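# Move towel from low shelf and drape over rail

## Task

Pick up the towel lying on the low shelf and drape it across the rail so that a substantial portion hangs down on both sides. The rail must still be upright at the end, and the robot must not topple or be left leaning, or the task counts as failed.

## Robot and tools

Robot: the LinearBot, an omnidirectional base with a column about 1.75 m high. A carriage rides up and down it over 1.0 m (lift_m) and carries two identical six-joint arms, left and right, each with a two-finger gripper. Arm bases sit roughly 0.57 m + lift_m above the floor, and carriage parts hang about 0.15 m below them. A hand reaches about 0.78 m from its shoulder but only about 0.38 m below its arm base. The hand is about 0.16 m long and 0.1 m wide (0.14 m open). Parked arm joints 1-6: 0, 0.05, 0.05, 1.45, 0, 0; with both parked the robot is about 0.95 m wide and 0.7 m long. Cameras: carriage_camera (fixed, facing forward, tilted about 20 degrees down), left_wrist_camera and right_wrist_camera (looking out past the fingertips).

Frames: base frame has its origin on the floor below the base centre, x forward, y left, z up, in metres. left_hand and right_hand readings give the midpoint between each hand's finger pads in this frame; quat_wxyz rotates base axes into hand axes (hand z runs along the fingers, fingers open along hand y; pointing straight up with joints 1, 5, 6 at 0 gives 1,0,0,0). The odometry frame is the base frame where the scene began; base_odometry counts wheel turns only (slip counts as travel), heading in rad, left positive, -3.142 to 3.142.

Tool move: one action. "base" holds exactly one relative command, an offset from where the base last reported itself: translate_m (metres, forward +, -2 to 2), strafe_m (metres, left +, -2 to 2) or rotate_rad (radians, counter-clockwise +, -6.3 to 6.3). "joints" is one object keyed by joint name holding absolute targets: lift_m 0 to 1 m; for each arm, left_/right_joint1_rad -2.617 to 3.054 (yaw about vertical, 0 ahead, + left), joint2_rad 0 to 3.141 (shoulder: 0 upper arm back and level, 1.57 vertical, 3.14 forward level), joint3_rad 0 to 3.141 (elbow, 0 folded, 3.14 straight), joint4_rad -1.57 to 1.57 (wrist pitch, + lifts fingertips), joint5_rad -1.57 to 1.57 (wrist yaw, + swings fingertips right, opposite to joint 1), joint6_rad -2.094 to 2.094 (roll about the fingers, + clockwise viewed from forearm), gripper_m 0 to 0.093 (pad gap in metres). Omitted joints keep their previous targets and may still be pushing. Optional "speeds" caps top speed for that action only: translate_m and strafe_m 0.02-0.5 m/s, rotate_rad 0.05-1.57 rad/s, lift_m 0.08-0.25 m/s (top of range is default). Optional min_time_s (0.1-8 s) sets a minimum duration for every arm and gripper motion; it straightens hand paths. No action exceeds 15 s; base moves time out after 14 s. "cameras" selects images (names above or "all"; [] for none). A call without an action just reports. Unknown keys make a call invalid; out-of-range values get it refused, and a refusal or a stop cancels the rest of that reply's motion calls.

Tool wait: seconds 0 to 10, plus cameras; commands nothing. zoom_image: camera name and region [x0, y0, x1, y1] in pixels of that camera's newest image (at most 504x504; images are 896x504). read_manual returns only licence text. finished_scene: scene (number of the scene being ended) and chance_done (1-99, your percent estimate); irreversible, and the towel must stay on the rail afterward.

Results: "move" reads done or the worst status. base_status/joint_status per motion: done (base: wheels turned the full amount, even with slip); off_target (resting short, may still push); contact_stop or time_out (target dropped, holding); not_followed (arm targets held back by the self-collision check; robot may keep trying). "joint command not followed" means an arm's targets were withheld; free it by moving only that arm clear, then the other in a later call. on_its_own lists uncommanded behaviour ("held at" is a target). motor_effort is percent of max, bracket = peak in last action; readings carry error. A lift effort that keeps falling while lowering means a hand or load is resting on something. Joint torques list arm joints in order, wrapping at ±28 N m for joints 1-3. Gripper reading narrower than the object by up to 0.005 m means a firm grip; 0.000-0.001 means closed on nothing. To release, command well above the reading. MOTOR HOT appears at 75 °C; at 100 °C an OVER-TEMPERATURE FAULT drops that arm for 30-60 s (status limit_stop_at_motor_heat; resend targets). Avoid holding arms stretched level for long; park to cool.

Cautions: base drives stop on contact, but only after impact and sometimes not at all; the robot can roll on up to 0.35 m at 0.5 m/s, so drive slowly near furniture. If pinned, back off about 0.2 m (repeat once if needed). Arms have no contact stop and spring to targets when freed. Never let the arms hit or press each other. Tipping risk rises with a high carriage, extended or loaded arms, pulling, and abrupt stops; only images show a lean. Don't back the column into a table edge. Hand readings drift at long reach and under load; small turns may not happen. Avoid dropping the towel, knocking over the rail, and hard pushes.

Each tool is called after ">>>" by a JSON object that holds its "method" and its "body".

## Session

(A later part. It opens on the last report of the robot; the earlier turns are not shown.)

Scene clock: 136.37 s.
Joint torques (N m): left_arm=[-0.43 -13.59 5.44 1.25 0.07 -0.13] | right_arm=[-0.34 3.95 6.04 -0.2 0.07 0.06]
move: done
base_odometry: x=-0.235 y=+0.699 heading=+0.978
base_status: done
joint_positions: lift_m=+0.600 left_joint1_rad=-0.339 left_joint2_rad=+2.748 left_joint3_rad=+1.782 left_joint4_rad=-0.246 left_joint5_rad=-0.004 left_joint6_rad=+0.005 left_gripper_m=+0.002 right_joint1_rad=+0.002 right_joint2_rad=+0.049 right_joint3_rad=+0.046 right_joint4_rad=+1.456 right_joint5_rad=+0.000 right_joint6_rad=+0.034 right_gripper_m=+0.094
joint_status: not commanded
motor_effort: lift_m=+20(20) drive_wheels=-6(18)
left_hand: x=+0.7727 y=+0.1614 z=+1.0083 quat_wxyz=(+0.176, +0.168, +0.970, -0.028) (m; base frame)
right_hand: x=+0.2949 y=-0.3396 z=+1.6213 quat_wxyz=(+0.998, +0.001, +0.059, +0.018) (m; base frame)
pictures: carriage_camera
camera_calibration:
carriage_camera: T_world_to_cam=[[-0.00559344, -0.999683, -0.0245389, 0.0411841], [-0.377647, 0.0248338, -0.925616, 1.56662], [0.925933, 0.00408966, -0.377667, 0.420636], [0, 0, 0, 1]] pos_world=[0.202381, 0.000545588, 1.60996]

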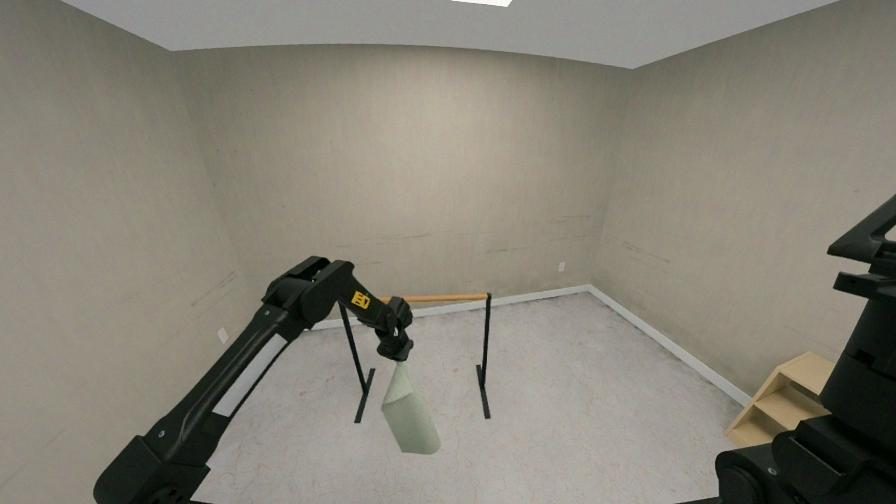

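>>> {"method": "move", "body": {"base": {"strafe_m": 0.15}, "joints": {"lift_m": 0.72}, "speeds": {"strafe_m": 0.3}, "cameras": []}}

>>> {"method": "move", "body": {"base": {"translate_m": 0.54}, "speeds": {"translate_m": 0.2}, "cameras": ["carriage_camera", "left_wrist_camera"]}}

>>> {"method": "zoom_image", "body": {"camera": "carriage_camera", "region": [220, 230, 620, 504]}}

Scene clock: 156.97 s.
Joint torques (N m): left_arm=[-0.81 -13.85 5.42 1.27 0.08 -0.14] | right_arm=[-0.14 3.96 6.05 -0.2 0.09 0.05]
move: done
base_odometry: x=-0.359 y=+0.782 heading=+0.979
base_status: done
joint_positions: lift_m=+0.720 left_joint1_rad=-0.335 left_joint2_rad=+2.750 left_joint3_rad=+1.780 left_joint4_rad=-0.249 left_joint5_rad=-0.004 left_joint6_rad=+0.005 left_gripper_m=+0.002 right_joint1_rad=+0.001 right_joint2_rad=+0.049 right_joint3_rad=+0.046 right_joint4_rad=+1.456 right_joint5_rad=-0.001 right_joint6_rad=+0.034 right_gripper_m=+0.094
joint_status: all done
motor_effort: lift_m=+24(30) drive_wheels=-6(15)
left_hand: x=+0.7716 y=+0.1640 z=+1.1263 quat_wxyz=(+0.173, +0.166, +0.970, -0.027) (m; base frame)
right_hand: x=+0.2951 y=-0.3395 z=+1.7407 quat_wxyz=(+0.998, +0.001, +0.059, +0.018) (m; base frame)
pictures: none
No camera images: "cameras" was empty.

Scene clock: 160.73 s.
Joint torques (N m): left_arm=[-0.64 -13.57 5.34 1.3 0.07 -0.12] | right_arm=[-0.2 4 5.94 -0.18 0.07 0.07]
move: done
base_odometry: x=-0.059 y=+1.231 heading=+0.980
base_status: done
joint_positions: lift_m=+0.720 left_joint1_rad=-0.336 left_joint2_rad=+2.750 left_joint3_rad=+1.780 left_joint4_rad=-0.250 left_joint5_rad=-0.004 left_joint6_rad=+0.005 left_gripper_m=+0.002 right_joint1_rad=+0.001 right_joint2_rad=+0.049 right_joint3_rad=+0.046 right_joint4_rad=+1.456 right_joint5_rad=-0.001 right_joint6_rad=+0.034 right_gripper_m=+0.094
joint_status: not commanded
motor_effort: lift_m=+24(25) drive_wheels=-6(13)
left_hand: x=+0.7712 y=+0.1633 z=+1.1263 quat_wxyz=(+0.172, +0.167, +0.970, -0.027) (m; base frame)
right_hand: x=+0.2949 y=-0.3395 z=+1.7407 quat_wxyz=(+0.998, +0.000, +0.059, +0.018) (m; base frame)
pictures: carriage_camera, left_wrist_camera
camera_calibration:
carriage_camera: T_world_to_cam=[[-0.00559344, -0.999683, -0.0245389, 0.0441152], [-0.377647, 0.0248338, -0.925616, 1.67718], [0.925933, 0.00408966, -0.377667, 0.465747], [0, 0, 0, 1]] pos_world=[0.202381, 0.000545588, 1.72941]
left_wrist_camera: T_world_to_cam=[[-0.359579, -0.933095, 0.00603048, 0.423849], [-0.895903, 0.34704, 0.277346, 0.325947], [-0.260883, 0.0943252, -0.960751, 1.39136], [0, 0, 0, 1]] pos_world=[0.807407, 0.151134, 1.24379]

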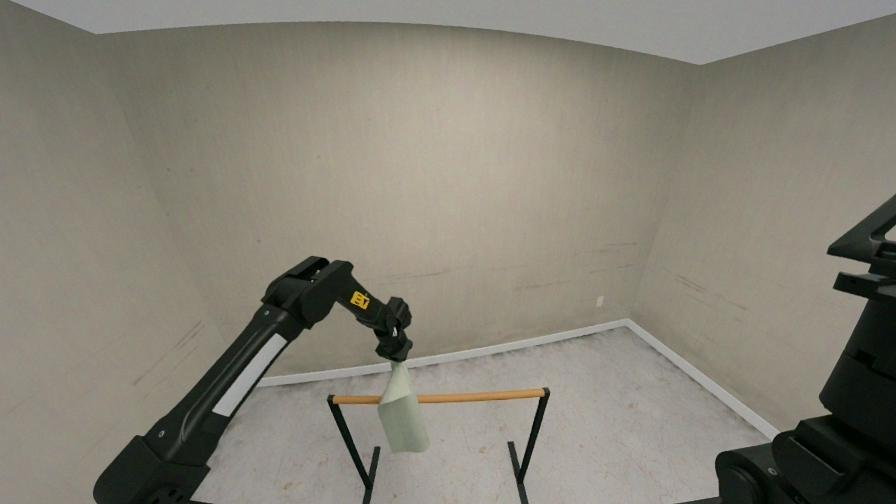

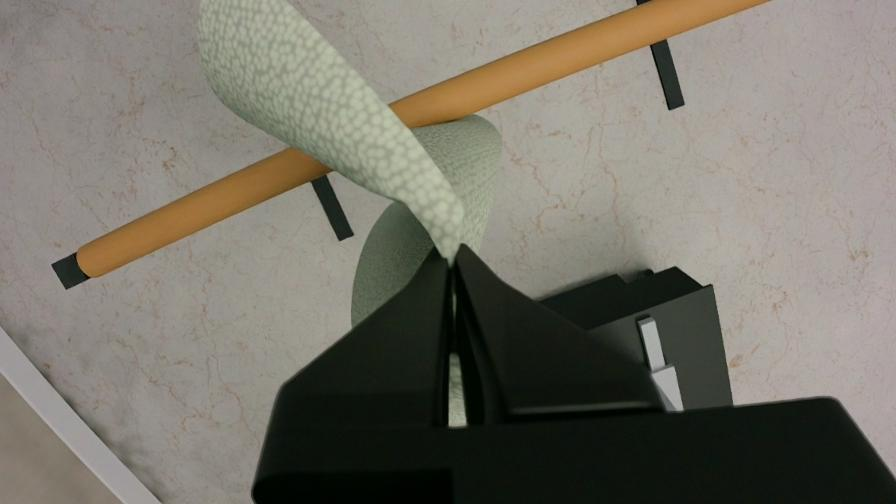

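Scaled by 1.260 from the camera's 896x504 image, which has a finer 1280x720 frame.

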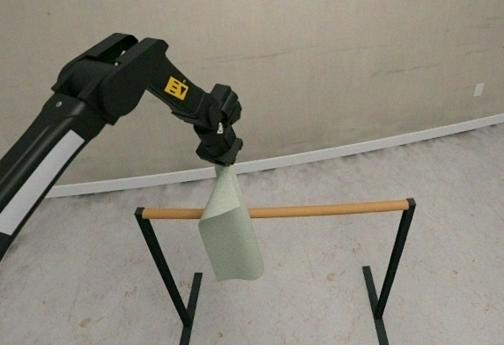

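>>> {"method": "move", "body": {"base": {"translate_m": 0.31}, "joints": {"lift_m": 0.42}, "speeds": {"translate_m": 0.1, "lift_m": 0.09}, "cameras": ["carriage_camera", "left_wrist_camera"]}}

>>> {"method": "zoom_image", "body": {"camera": "carriage_camera", "region": [220, 230, 620, 504]}}

Scene clock: 170.23 s.
Joint torques (N m): left_arm=[-0.57 -13.75 5.35 1.35 0.07 -0.13] | right_arm=[-0.14 3.86 6.12 -0.22 0.07 0.07]
move: done
base_odometry: x=+0.114 y=+1.489 heading=+0.981
base_status: done
joint_positions: lift_m=+0.420 left_joint1_rad=-0.337 left_joint2_rad=+2.750 left_joint3_rad=+1.779 left_joint4_rad=-0.256 left_joint5_rad=-0.004 left_joint6_rad=+0.005 left_gripper_m=+0.002 right_joint1_rad=+0.001 right_joint2_rad=+0.049 right_joint3_rad=+0.046 right_joint4_rad=+1.458 right_joint5_rad=-0.001 right_joint6_rad=+0.034 right_gripper_m=+0.094
joint_status: all done
motor_effort: lift_m=+20(20) drive_wheels=+5(15)
left_hand: x=+0.7696 y=+0.1635 z=+0.8260 quat_wxyz=(+0.169, +0.167, +0.971, -0.026) (m; base frame)
right_hand: x=+0.2947 y=-0.3395 z=+1.4413 quat_wxyz=(+0.998, +0.000, +0.058, +0.018) (m; base frame)
pictures: carriage_camera, left_wrist_camera
camera_calibration:
carriage_camera: T_world_to_cam=[[-0.00559344, -0.999683, -0.0245389, 0.0367663], [-0.377647, 0.0248338, -0.925616, 1.39998], [0.925933, 0.00408966, -0.377667, 0.352645], [0, 0, 0, 1]] pos_world=[0.202381, 0.000545588, 1.42993]
left_wrist_camera: T_world_to_cam=[[-0.360017, -0.932922, 0.00659307, 0.425184], [-0.893976, 0.346992, 0.283556, 0.401101], [-0.266823, 0.0961909, -0.958933, 1.10521], [0, 0, 0, 1]] pos_world=[0.806544, 0.151174, 0.943287]

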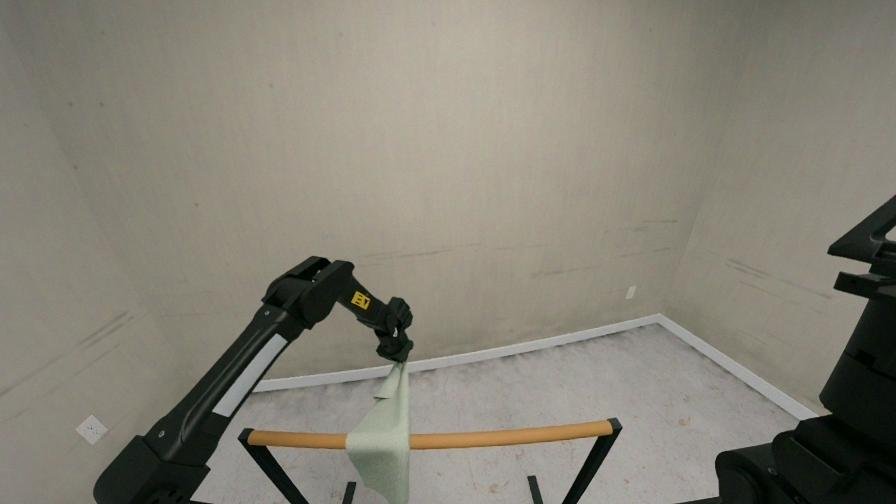

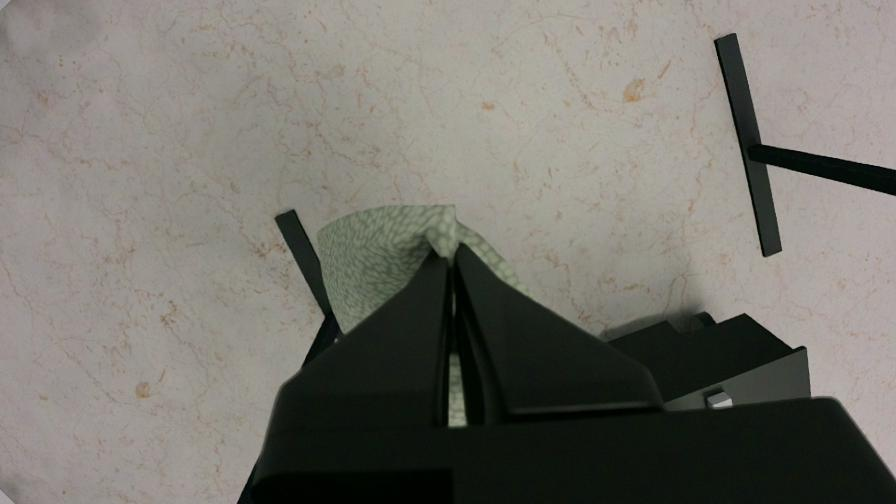

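Scaled by 1.260 from the camera's 896x504 image, which has a finer 1280x720 frame.

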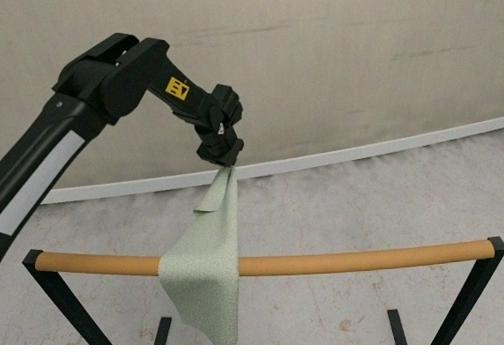

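>>> {"method": "move", "body": {"base": {"translate_m": -0.1}, "joints": {"lift_m": 0.3}, "speeds": {"translate_m": 0.08, "lift_m": 0.1}, "cameras": ["carriage_camera"]}}

>>> {"method": "zoom_image", "body": {"camera": "carriage_camera", "region": [220, 230, 620, 504]}}

Scene clock: 178.20 s.
Joint torques (N m): left_arm=[-0.46 -13.71 5.41 1.37 0.1 -0.13] | right_arm=[-0.12 3.89 6.28 -0.22 0.07 0.08]
move: done
base_odometry: x=+0.058 y=+1.406 heading=+0.980
base_status: done
joint_positions: lift_m=+0.300 left_joint1_rad=-0.338 left_joint2_rad=+2.750 left_joint3_rad=+1.779 left_joint4_rad=-0.255 left_joint5_rad=-0.004 left_joint6_rad=+0.005 left_gripper_m=+0.002 right_joint1_rad=+0.001 right_joint2_rad=+0.049 right_joint3_rad=+0.046 right_joint4_rad=+1.456 right_joint5_rad=-0.001 right_joint6_rad=+0.034 right_gripper_m=+0.094
joint_status: all done
motor_effort: lift_m=+20(21) drive_wheels=-10(11)
left_hand: x=+0.7695 y=+0.1629 z=+0.7058 quat_wxyz=(+0.170, +0.168, +0.971, -0.027) (m; base frame)
right_hand: x=+0.2949 y=-0.3395 z=+1.3212 quat_wxyz=(+0.998, +0.000, +0.059, +0.018) (m; base frame)
pictures: carriage_camera
camera_calibration:
carriage_camera: T_world_to_cam=[[-0.00559344, -0.999683, -0.0245389, 0.0338204], [-0.377647, 0.0248338, -0.925616, 1.28886], [0.925933, 0.00408966, -0.377667, 0.307305], [0, 0, 0, 1]] pos_world=[0.202381, 0.000545588, 1.30988]

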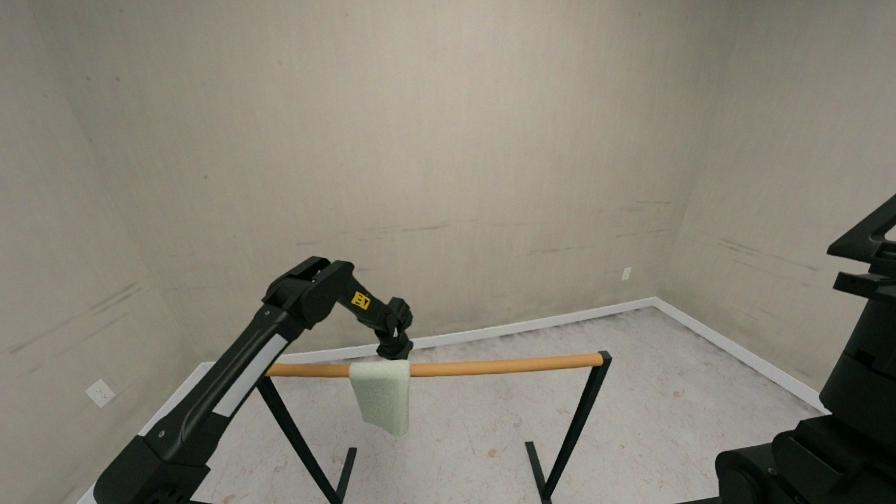

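Scaled by 1.260 from the camera's 896x504 image, which has a finer 1280x720 frame.

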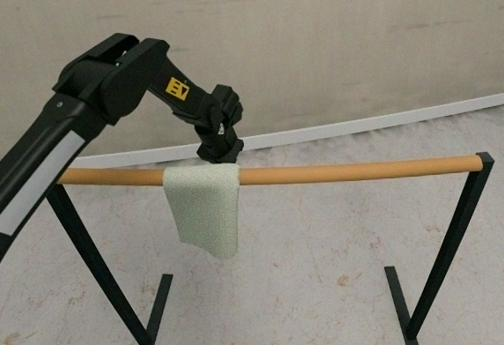

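>>> {"method": "move", "body": {"joints": {"left_gripper_m": 0.05}, "min_time_s": 1, "cameras": ["carriage_camera", "left_wrist_camera"]}}

>>> {"method": "zoom_image", "body": {"camera": "carriage_camera", "region": [220, 230, 620, 504]}}

Scene clock: 184.07 s.
Joint torques (N m): left_arm=[-0.54 -13.72 5.48 1.33 0.06 -0.14] | right_arm=[-0.18 3.99 6.09 -0.19 0.06 0.08]
move: done
base_odometry: x=+0.058 y=+1.406 heading=+0.980
base_status: not commanded
joint_positions: lift_m=+0.300 left_joint1_rad=-0.338 left_joint2_rad=+2.750 left_joint3_rad=+1.779 left_joint4_rad=-0.255 left_joint5_rad=-0.004 left_joint6_rad=+0.005 left_gripper_m=+0.050 right_joint1_rad=+0.001 right_joint2_rad=+0.049 right_joint3_rad=+0.046 right_joint4_rad=+1.456 right_joint5_rad=-0.001 right_joint6_rad=+0.034 right_gripper_m=+0.094
joint_status: all done
motor_effort: lift_m=+20(21) drive_wheels=-10(10)
left_hand: x=+0.7695 y=+0.1629 z=+0.7058 quat_wxyz=(+0.170, +0.168, +0.971, -0.027) (m; base frame)
right_hand: x=+0.2949 y=-0.3395 z=+1.3212 quat_wxyz=(+0.998, +0.000, +0.059, +0.018) (m; base frame)
pictures: carriage_camera, left_wrist_camera
camera_calibration:
carriage_camera: T_world_to_cam=[[-0.00559344, -0.999683, -0.0245389, 0.0338204], [-0.377647, 0.0248338, -0.925616, 1.28886], [0.925933, 0.00408966, -0.377667, 0.307305], [0, 0, 0, 1]] pos_world=[0.202381, 0.000545588, 1.30988]
left_wrist_camera: T_world_to_cam=[[-0.361089, -0.932508, 0.00656903, 0.426144], [-0.893782, 0.348086, 0.282824, 0.435524], [-0.266023, 0.0962536, -0.959149, 0.989565], [0, 0, 0, 1]] pos_world=[0.806386, 0.150533, 0.823164]

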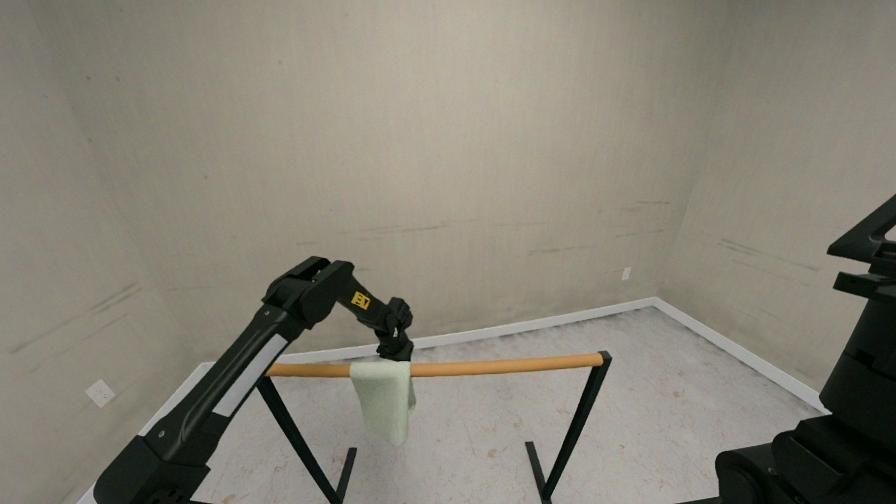

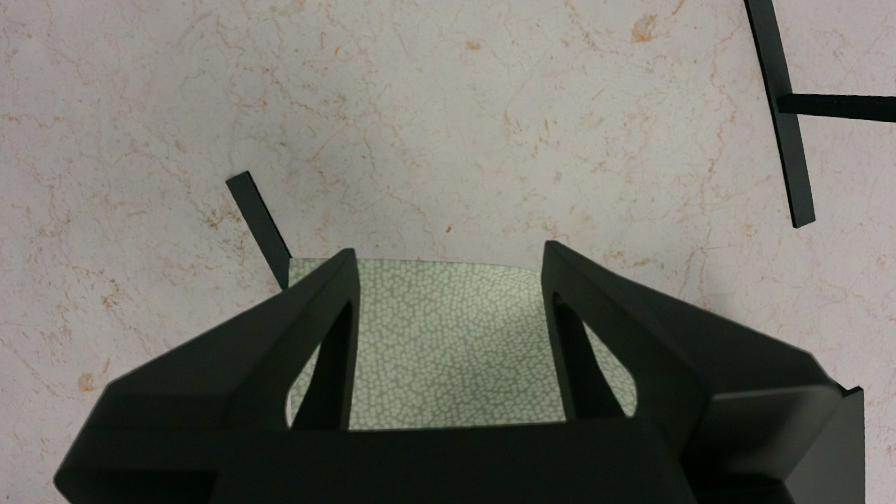

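Scaled by 1.260 from the camera's 896x504 image, which has a finer 1280x720 frame.

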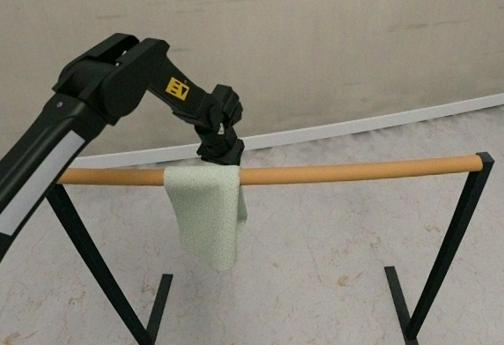

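>>> {"method": "move", "body": {"joints": {"lift_m": 0.36}, "speeds": {"lift_m": 0.1}, "cameras": ["carriage_camera", "left_wrist_camera"]}}

Scene clock: 190.63 s.
Joint torques (N m): left_arm=[-0.51 -13.75 5.49 1.28 0.06 -0.14] | right_arm=[-0.16 3.89 6.08 -0.17 0.05 0.07]
move: done
base_odometry: x=+0.058 y=+1.406 heading=+0.980
base_status: not commanded
joint_positions: lift_m=+0.360 left_joint1_rad=-0.338 left_joint2_rad=+2.751 left_joint3_rad=+1.779 left_joint4_rad=-0.250 left_joint5_rad=-0.004 left_joint6_rad=+0.005 left_gripper_m=+0.050 right_joint1_rad=+0.001 right_joint2_rad=+0.049 right_joint3_rad=+0.046 right_joint4_rad=+1.456 right_joint5_rad=-0.001 right_joint6_rad=+0.034 right_gripper_m=+0.094
joint_status: all done
motor_effort: lift_m=+24(30) drive_wheels=-10(10)
left_hand: x=+0.7703 y=+0.1626 z=+0.7654 quat_wxyz=(+0.171, +0.168, +0.970, -0.027) (m; base frame)
right_hand: x=+0.2949 y=-0.3395 z=+1.3808 quat_wxyz=(+0.998, +0.000, +0.059, +0.018) (m; base frame)
pictures: carriage_camera, left_wrist_camera
camera_calibration:
carriage_camera: T_world_to_cam=[[-0.00559344, -0.999683, -0.0245389, 0.0352822], [-0.377647, 0.0248338, -0.925616, 1.344], [0.925933, 0.00408966, -0.377667, 0.329803], [0, 0, 0, 1]] pos_world=[0.202381, 0.000545588, 1.36945]
left_wrist_camera: T_world_to_cam=[[-0.361113, -0.9325, 0.00644873, 0.425887], [-0.894793, 0.348441, 0.279165, 0.422997], [-0.262569, 0.09504, -0.960221, 1.04528], [0, 0, 0, 1]] pos_world=[0.806747, 0.150406, 0.88287]

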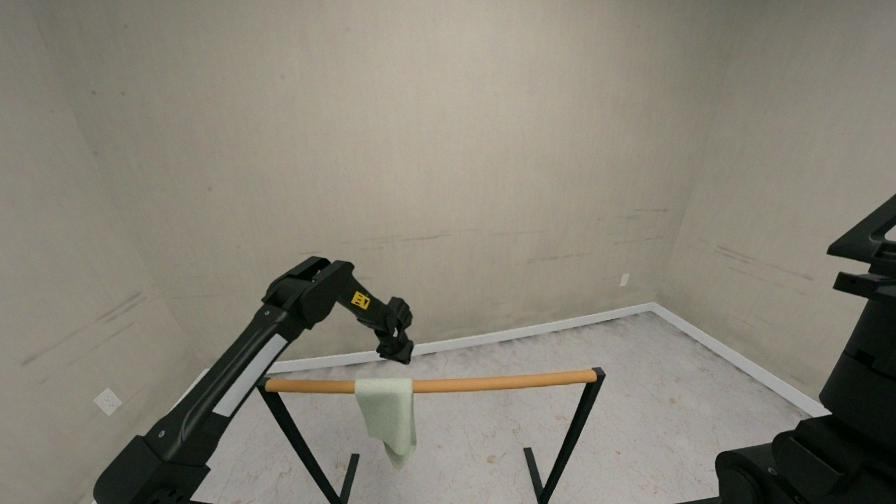

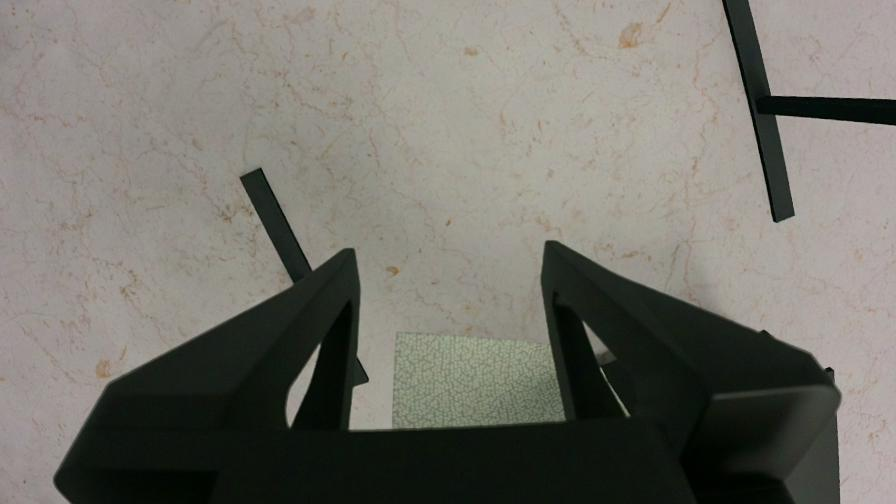

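>>> {"method": "move", "body": {"joints": {"lift_m": 0.62}, "speeds": {"lift_m": 0.15}, "cameras": []}}

>>> {"method": "move", "body": {"base": {"translate_m": -0.5}, "speeds": {"translate_m": 0.3}, "cameras": ["carriage_camera", "left_wrist_camera"]}}

>>> {"method": "zoom_image", "body": {"camera": "carriage_camera", "region": [320, 250, 560, 400]}}

Scene clock: 196.43 s.
Joint torques (N m): left_arm=[-0.51 -13.78 5.45 1.25 0.07 -0.13] | right_arm=[-0.18 4.07 6.09 -0.2 0.07 0.07]
move: done
base_odometry: x=+0.058 y=+1.406 heading=+0.980
base_status: not commanded
joint_positions: lift_m=+0.620 left_joint1_rad=-0.338 left_joint2_rad=+2.751 left_joint3_rad=+1.779 left_joint4_rad=-0.249 left_joint5_rad=-0.004 left_joint6_rad=+0.005 left_gripper_m=+0.050 right_joint1_rad=+0.001 right_joint2_rad=+0.049 right_joint3_rad=+0.046 right_joint4_rad=+1.456 right_joint5_rad=-0.001 right_joint6_rad=+0.034 right_gripper_m=+0.094
joint_status: all done
motor_effort: lift_m=+24(30) drive_wheels=-10(10)
left_hand: x=+0.7705 y=+0.1626 z=+1.0253 quat_wxyz=(+0.172, +0.168, +0.970, -0.027) (m; base frame)
right_hand: x=+0.2949 y=-0.3395 z=+1.6407 quat_wxyz=(+0.998, +0.000, +0.059, +0.018) (m; base frame)
pictures: none
No camera images: "cameras" was empty.

Scene clock: 199.60 s.
Joint torques (N m): left_arm=[-0.44 -13.82 5.5 1.27 0.05 -0.12] | right_arm=[-0.17 3.99 6.04 -0.14 0.07 0.06]
move: done
base_odometry: x=-0.220 y=+0.990 heading=+0.981
base_status: done
joint_positions: lift_m=+0.620 left_joint1_rad=-0.338 left_joint2_rad=+2.751 left_joint3_rad=+1.779 left_joint4_rad=-0.249 left_joint5_rad=-0.004 left_joint6_rad=+0.005 left_gripper_m=+0.050 right_joint1_rad=+0.001 right_joint2_rad=+0.049 right_joint3_rad=+0.046 right_joint4_rad=+1.455 right_joint5_rad=-0.001 right_joint6_rad=+0.034 right_gripper_m=+0.094
joint_status: not commanded
motor_effort: lift_m=+25(25) drive_wheels=-2(17)
left_hand: x=+0.7705 y=+0.1624 z=+1.0253 quat_wxyz=(+0.172, +0.168, +0.970, -0.027) (m; base frame)
right_hand: x=+0.2953 y=-0.3395 z=+1.6407 quat_wxyz=(+0.998, +0.001, +0.060, +0.018) (m; base frame)
pictures: carriage_camera, left_wrist_camera
camera_calibration:
carriage_camera: T_world_to_cam=[[-0.00559344, -0.999683, -0.0245389, 0.0416603], [-0.377647, 0.0248338, -0.925616, 1.58459], [0.925933, 0.00408966, -0.377667, 0.427965], [0, 0, 0, 1]] pos_world=[0.202381, 0.000545588, 1.62937]
left_wrist_camera: T_world_to_cam=[[-0.361475, -0.93236, 0.00641262, 0.424307], [-0.894961, 0.348889, 0.278067, 0.351811], [-0.261496, 0.0947754, -0.96054, 1.29449], [0, 0, 0, 1]] pos_world=[0.806737, 0.150178, 1.14286]

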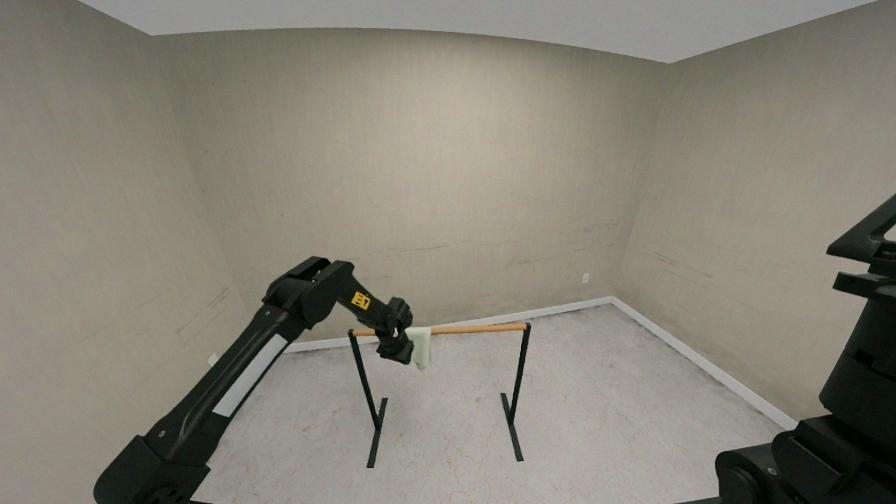

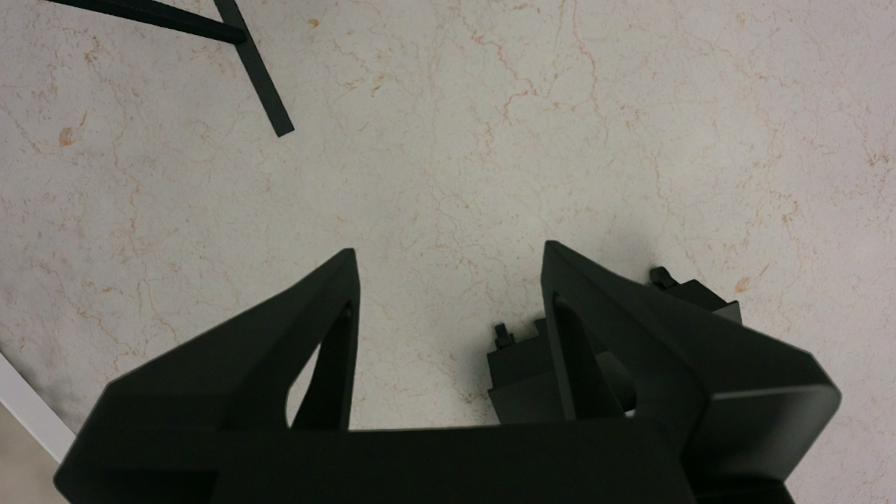

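Scaled by 2.100 from the camera's 896x504 image, which has a finer 1280x720 frame.

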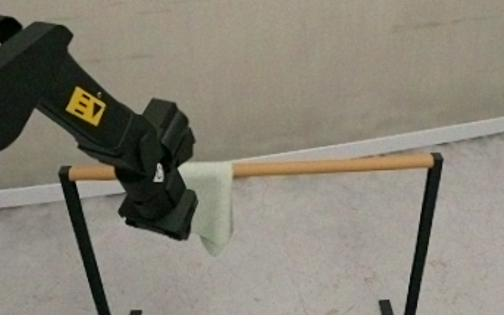

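>>> {"method": "move", "body": {"joints": {"left_joint1_rad": 0, "left_joint2_rad": 0.05, "left_joint3_rad": 0.05, "left_joint4_rad": 1.45}, "min_time_s": 2.5, "cameras": ["carriage_camera"]}}

>>> {"method": "zoom_image", "body": {"camera": "carriage_camera", "region": [340, 310, 560, 440]}}

Scene clock: 205.77 s.
Joint torques (N m): left_arm=[0.2 2.92 4.79 0.12 0.06 -0.12] | right_arm=[-0.16 3.96 6.12 -0.16 0.06 0.07]
move: done
base_odometry: x=-0.220 y=+0.990 heading=+0.981
base_status: not commanded
joint_positions: lift_m=+0.620 left_joint1_rad=-0.006 left_joint2_rad=+0.064 left_joint3_rad=+0.068 left_joint4_rad=+1.430 left_joint5_rad=-0.004 left_joint6_rad=+0.005 left_gripper_m=+0.050 right_joint1_rad=+0.001 right_joint2_rad=+0.049 right_joint3_rad=+0.046 right_joint4_rad=+1.455 right_joint5_rad=-0.001 right_joint6_rad=+0.034 right_gripper_m=+0.094
joint_status: all done
motor_effort: lift_m=+25(25) drive_wheels=+2(2)
left_hand: x=+0.2995 y=+0.3401 z=+1.6457 quat_wxyz=(+0.998, -0.001, +0.069, -0.001) (m; base frame)
right_hand: x=+0.2953 y=-0.3395 z=+1.6406 quat_wxyz=(+0.998, +0.001, +0.060, +0.018) (m; base frame)
pictures: carriage_camera
camera_calibration:
carriage_camera: T_world_to_cam=[[-0.00559344, -0.999683, -0.0245389, 0.0416603], [-0.377647, 0.0248338, -0.925616, 1.58459], [0.925933, 0.00408966, -0.377667, 0.427965], [0, 0, 0, 1]] pos_world=[0.202381, 0.000545588, 1.62937]

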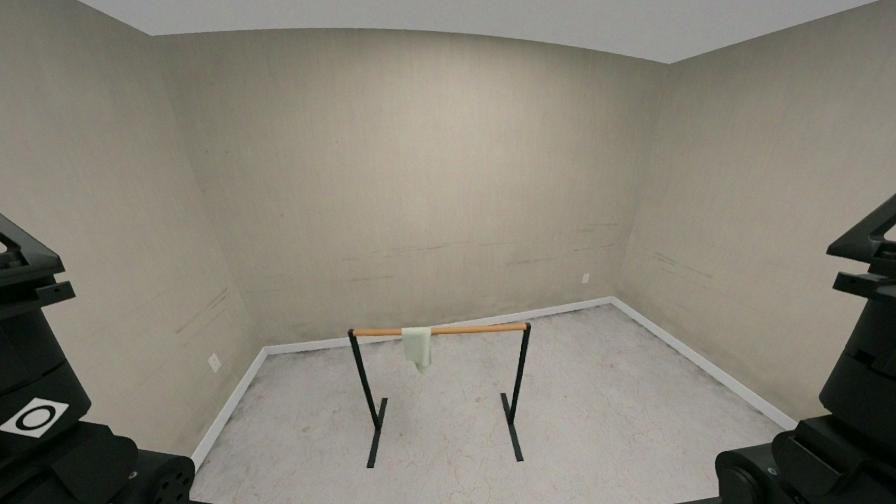

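Scaled by 2.291 from the camera's 896x504 image, which has a finer 1280x720 frame.

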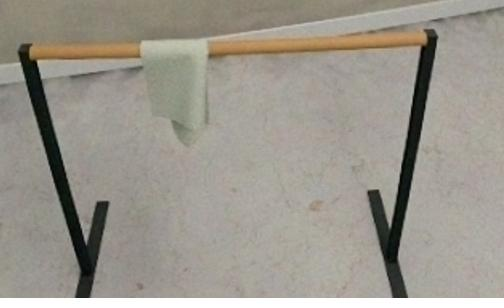

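>>> {"method": "wait", "body": {"seconds": 3, "cameras": ["carriage_camera"]}}

>>> {"method": "zoom_image", "body": {"camera": "carriage_camera", "region": [380, 310, 460, 390]}}

Scene clock: 213.17 s.
Joint torques (N m): left_arm=[0.29 2.91 4.79 0.11 0.08 -0.13] | right_arm=[-0.16 3.99 6.06 -0.18 0.07 0.07]
base_odometry: x=-0.220 y=+0.990 heading=+0.981
base_status: not commanded
joint_positions: lift_m=+0.620 left_joint1_rad=-0.006 left_joint2_rad=+0.064 left_joint3_rad=+0.068 left_joint4_rad=+1.432 left_joint5_rad=-0.004 left_joint6_rad=+0.005 left_gripper_m=+0.050 right_joint1_rad=+0.001 right_joint2_rad=+0.049 right_joint3_rad=+0.046 right_joint4_rad=+1.455 right_joint5_rad=-0.001 right_joint6_rad=+0.034 right_gripper_m=+0.094
joint_status: all done
motor_effort: lift_m=+25(25) drive_wheels=+2(2)
left_hand: x=+0.2991 y=+0.3401 z=+1.6458 quat_wxyz=(+0.998, -0.002, +0.068, -0.001) (m; base frame)
right_hand: x=+0.2953 y=-0.3395 z=+1.6406 quat_wxyz=(+0.998, +0.001, +0.060, +0.018) (m; base frame)
wait: 3.00 s; at rest from the start
pictures: carriage_camera
camera_calibration:
carriage_camera: T_world_to_cam=[[-0.00559344, -0.999683, -0.0245389, 0.0416603], [-0.377647, 0.0248338, -0.925616, 1.58459], [0.925933, 0.00408966, -0.377667, 0.427965], [0, 0, 0, 1]] pos_world=[0.202381, 0.000545588, 1.62937]

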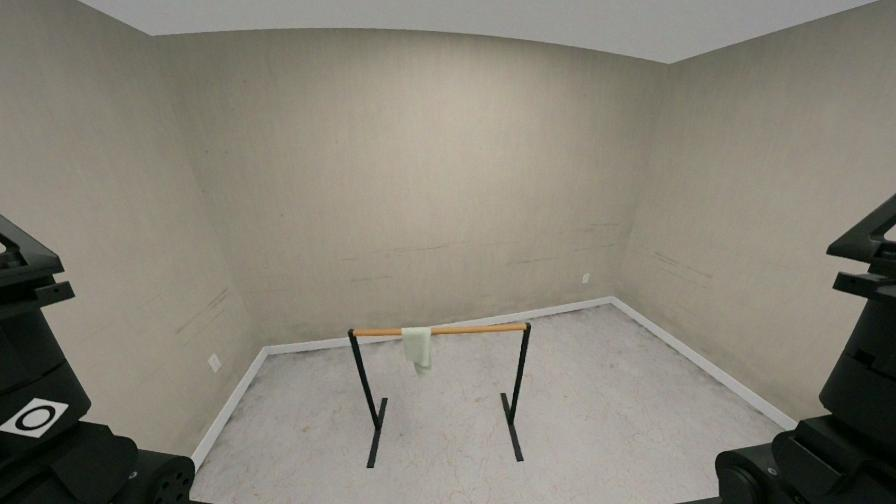

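Scaled by 6.300 from the camera's 896x504 image, which has a finer 1280x720 frame.

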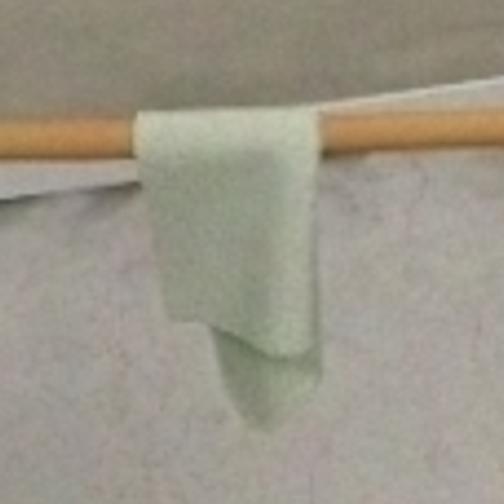

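>>> {"method": "finished_scene", "body": {"scene": 1, "chance_done": 85}}

The scene is finished: the task was done.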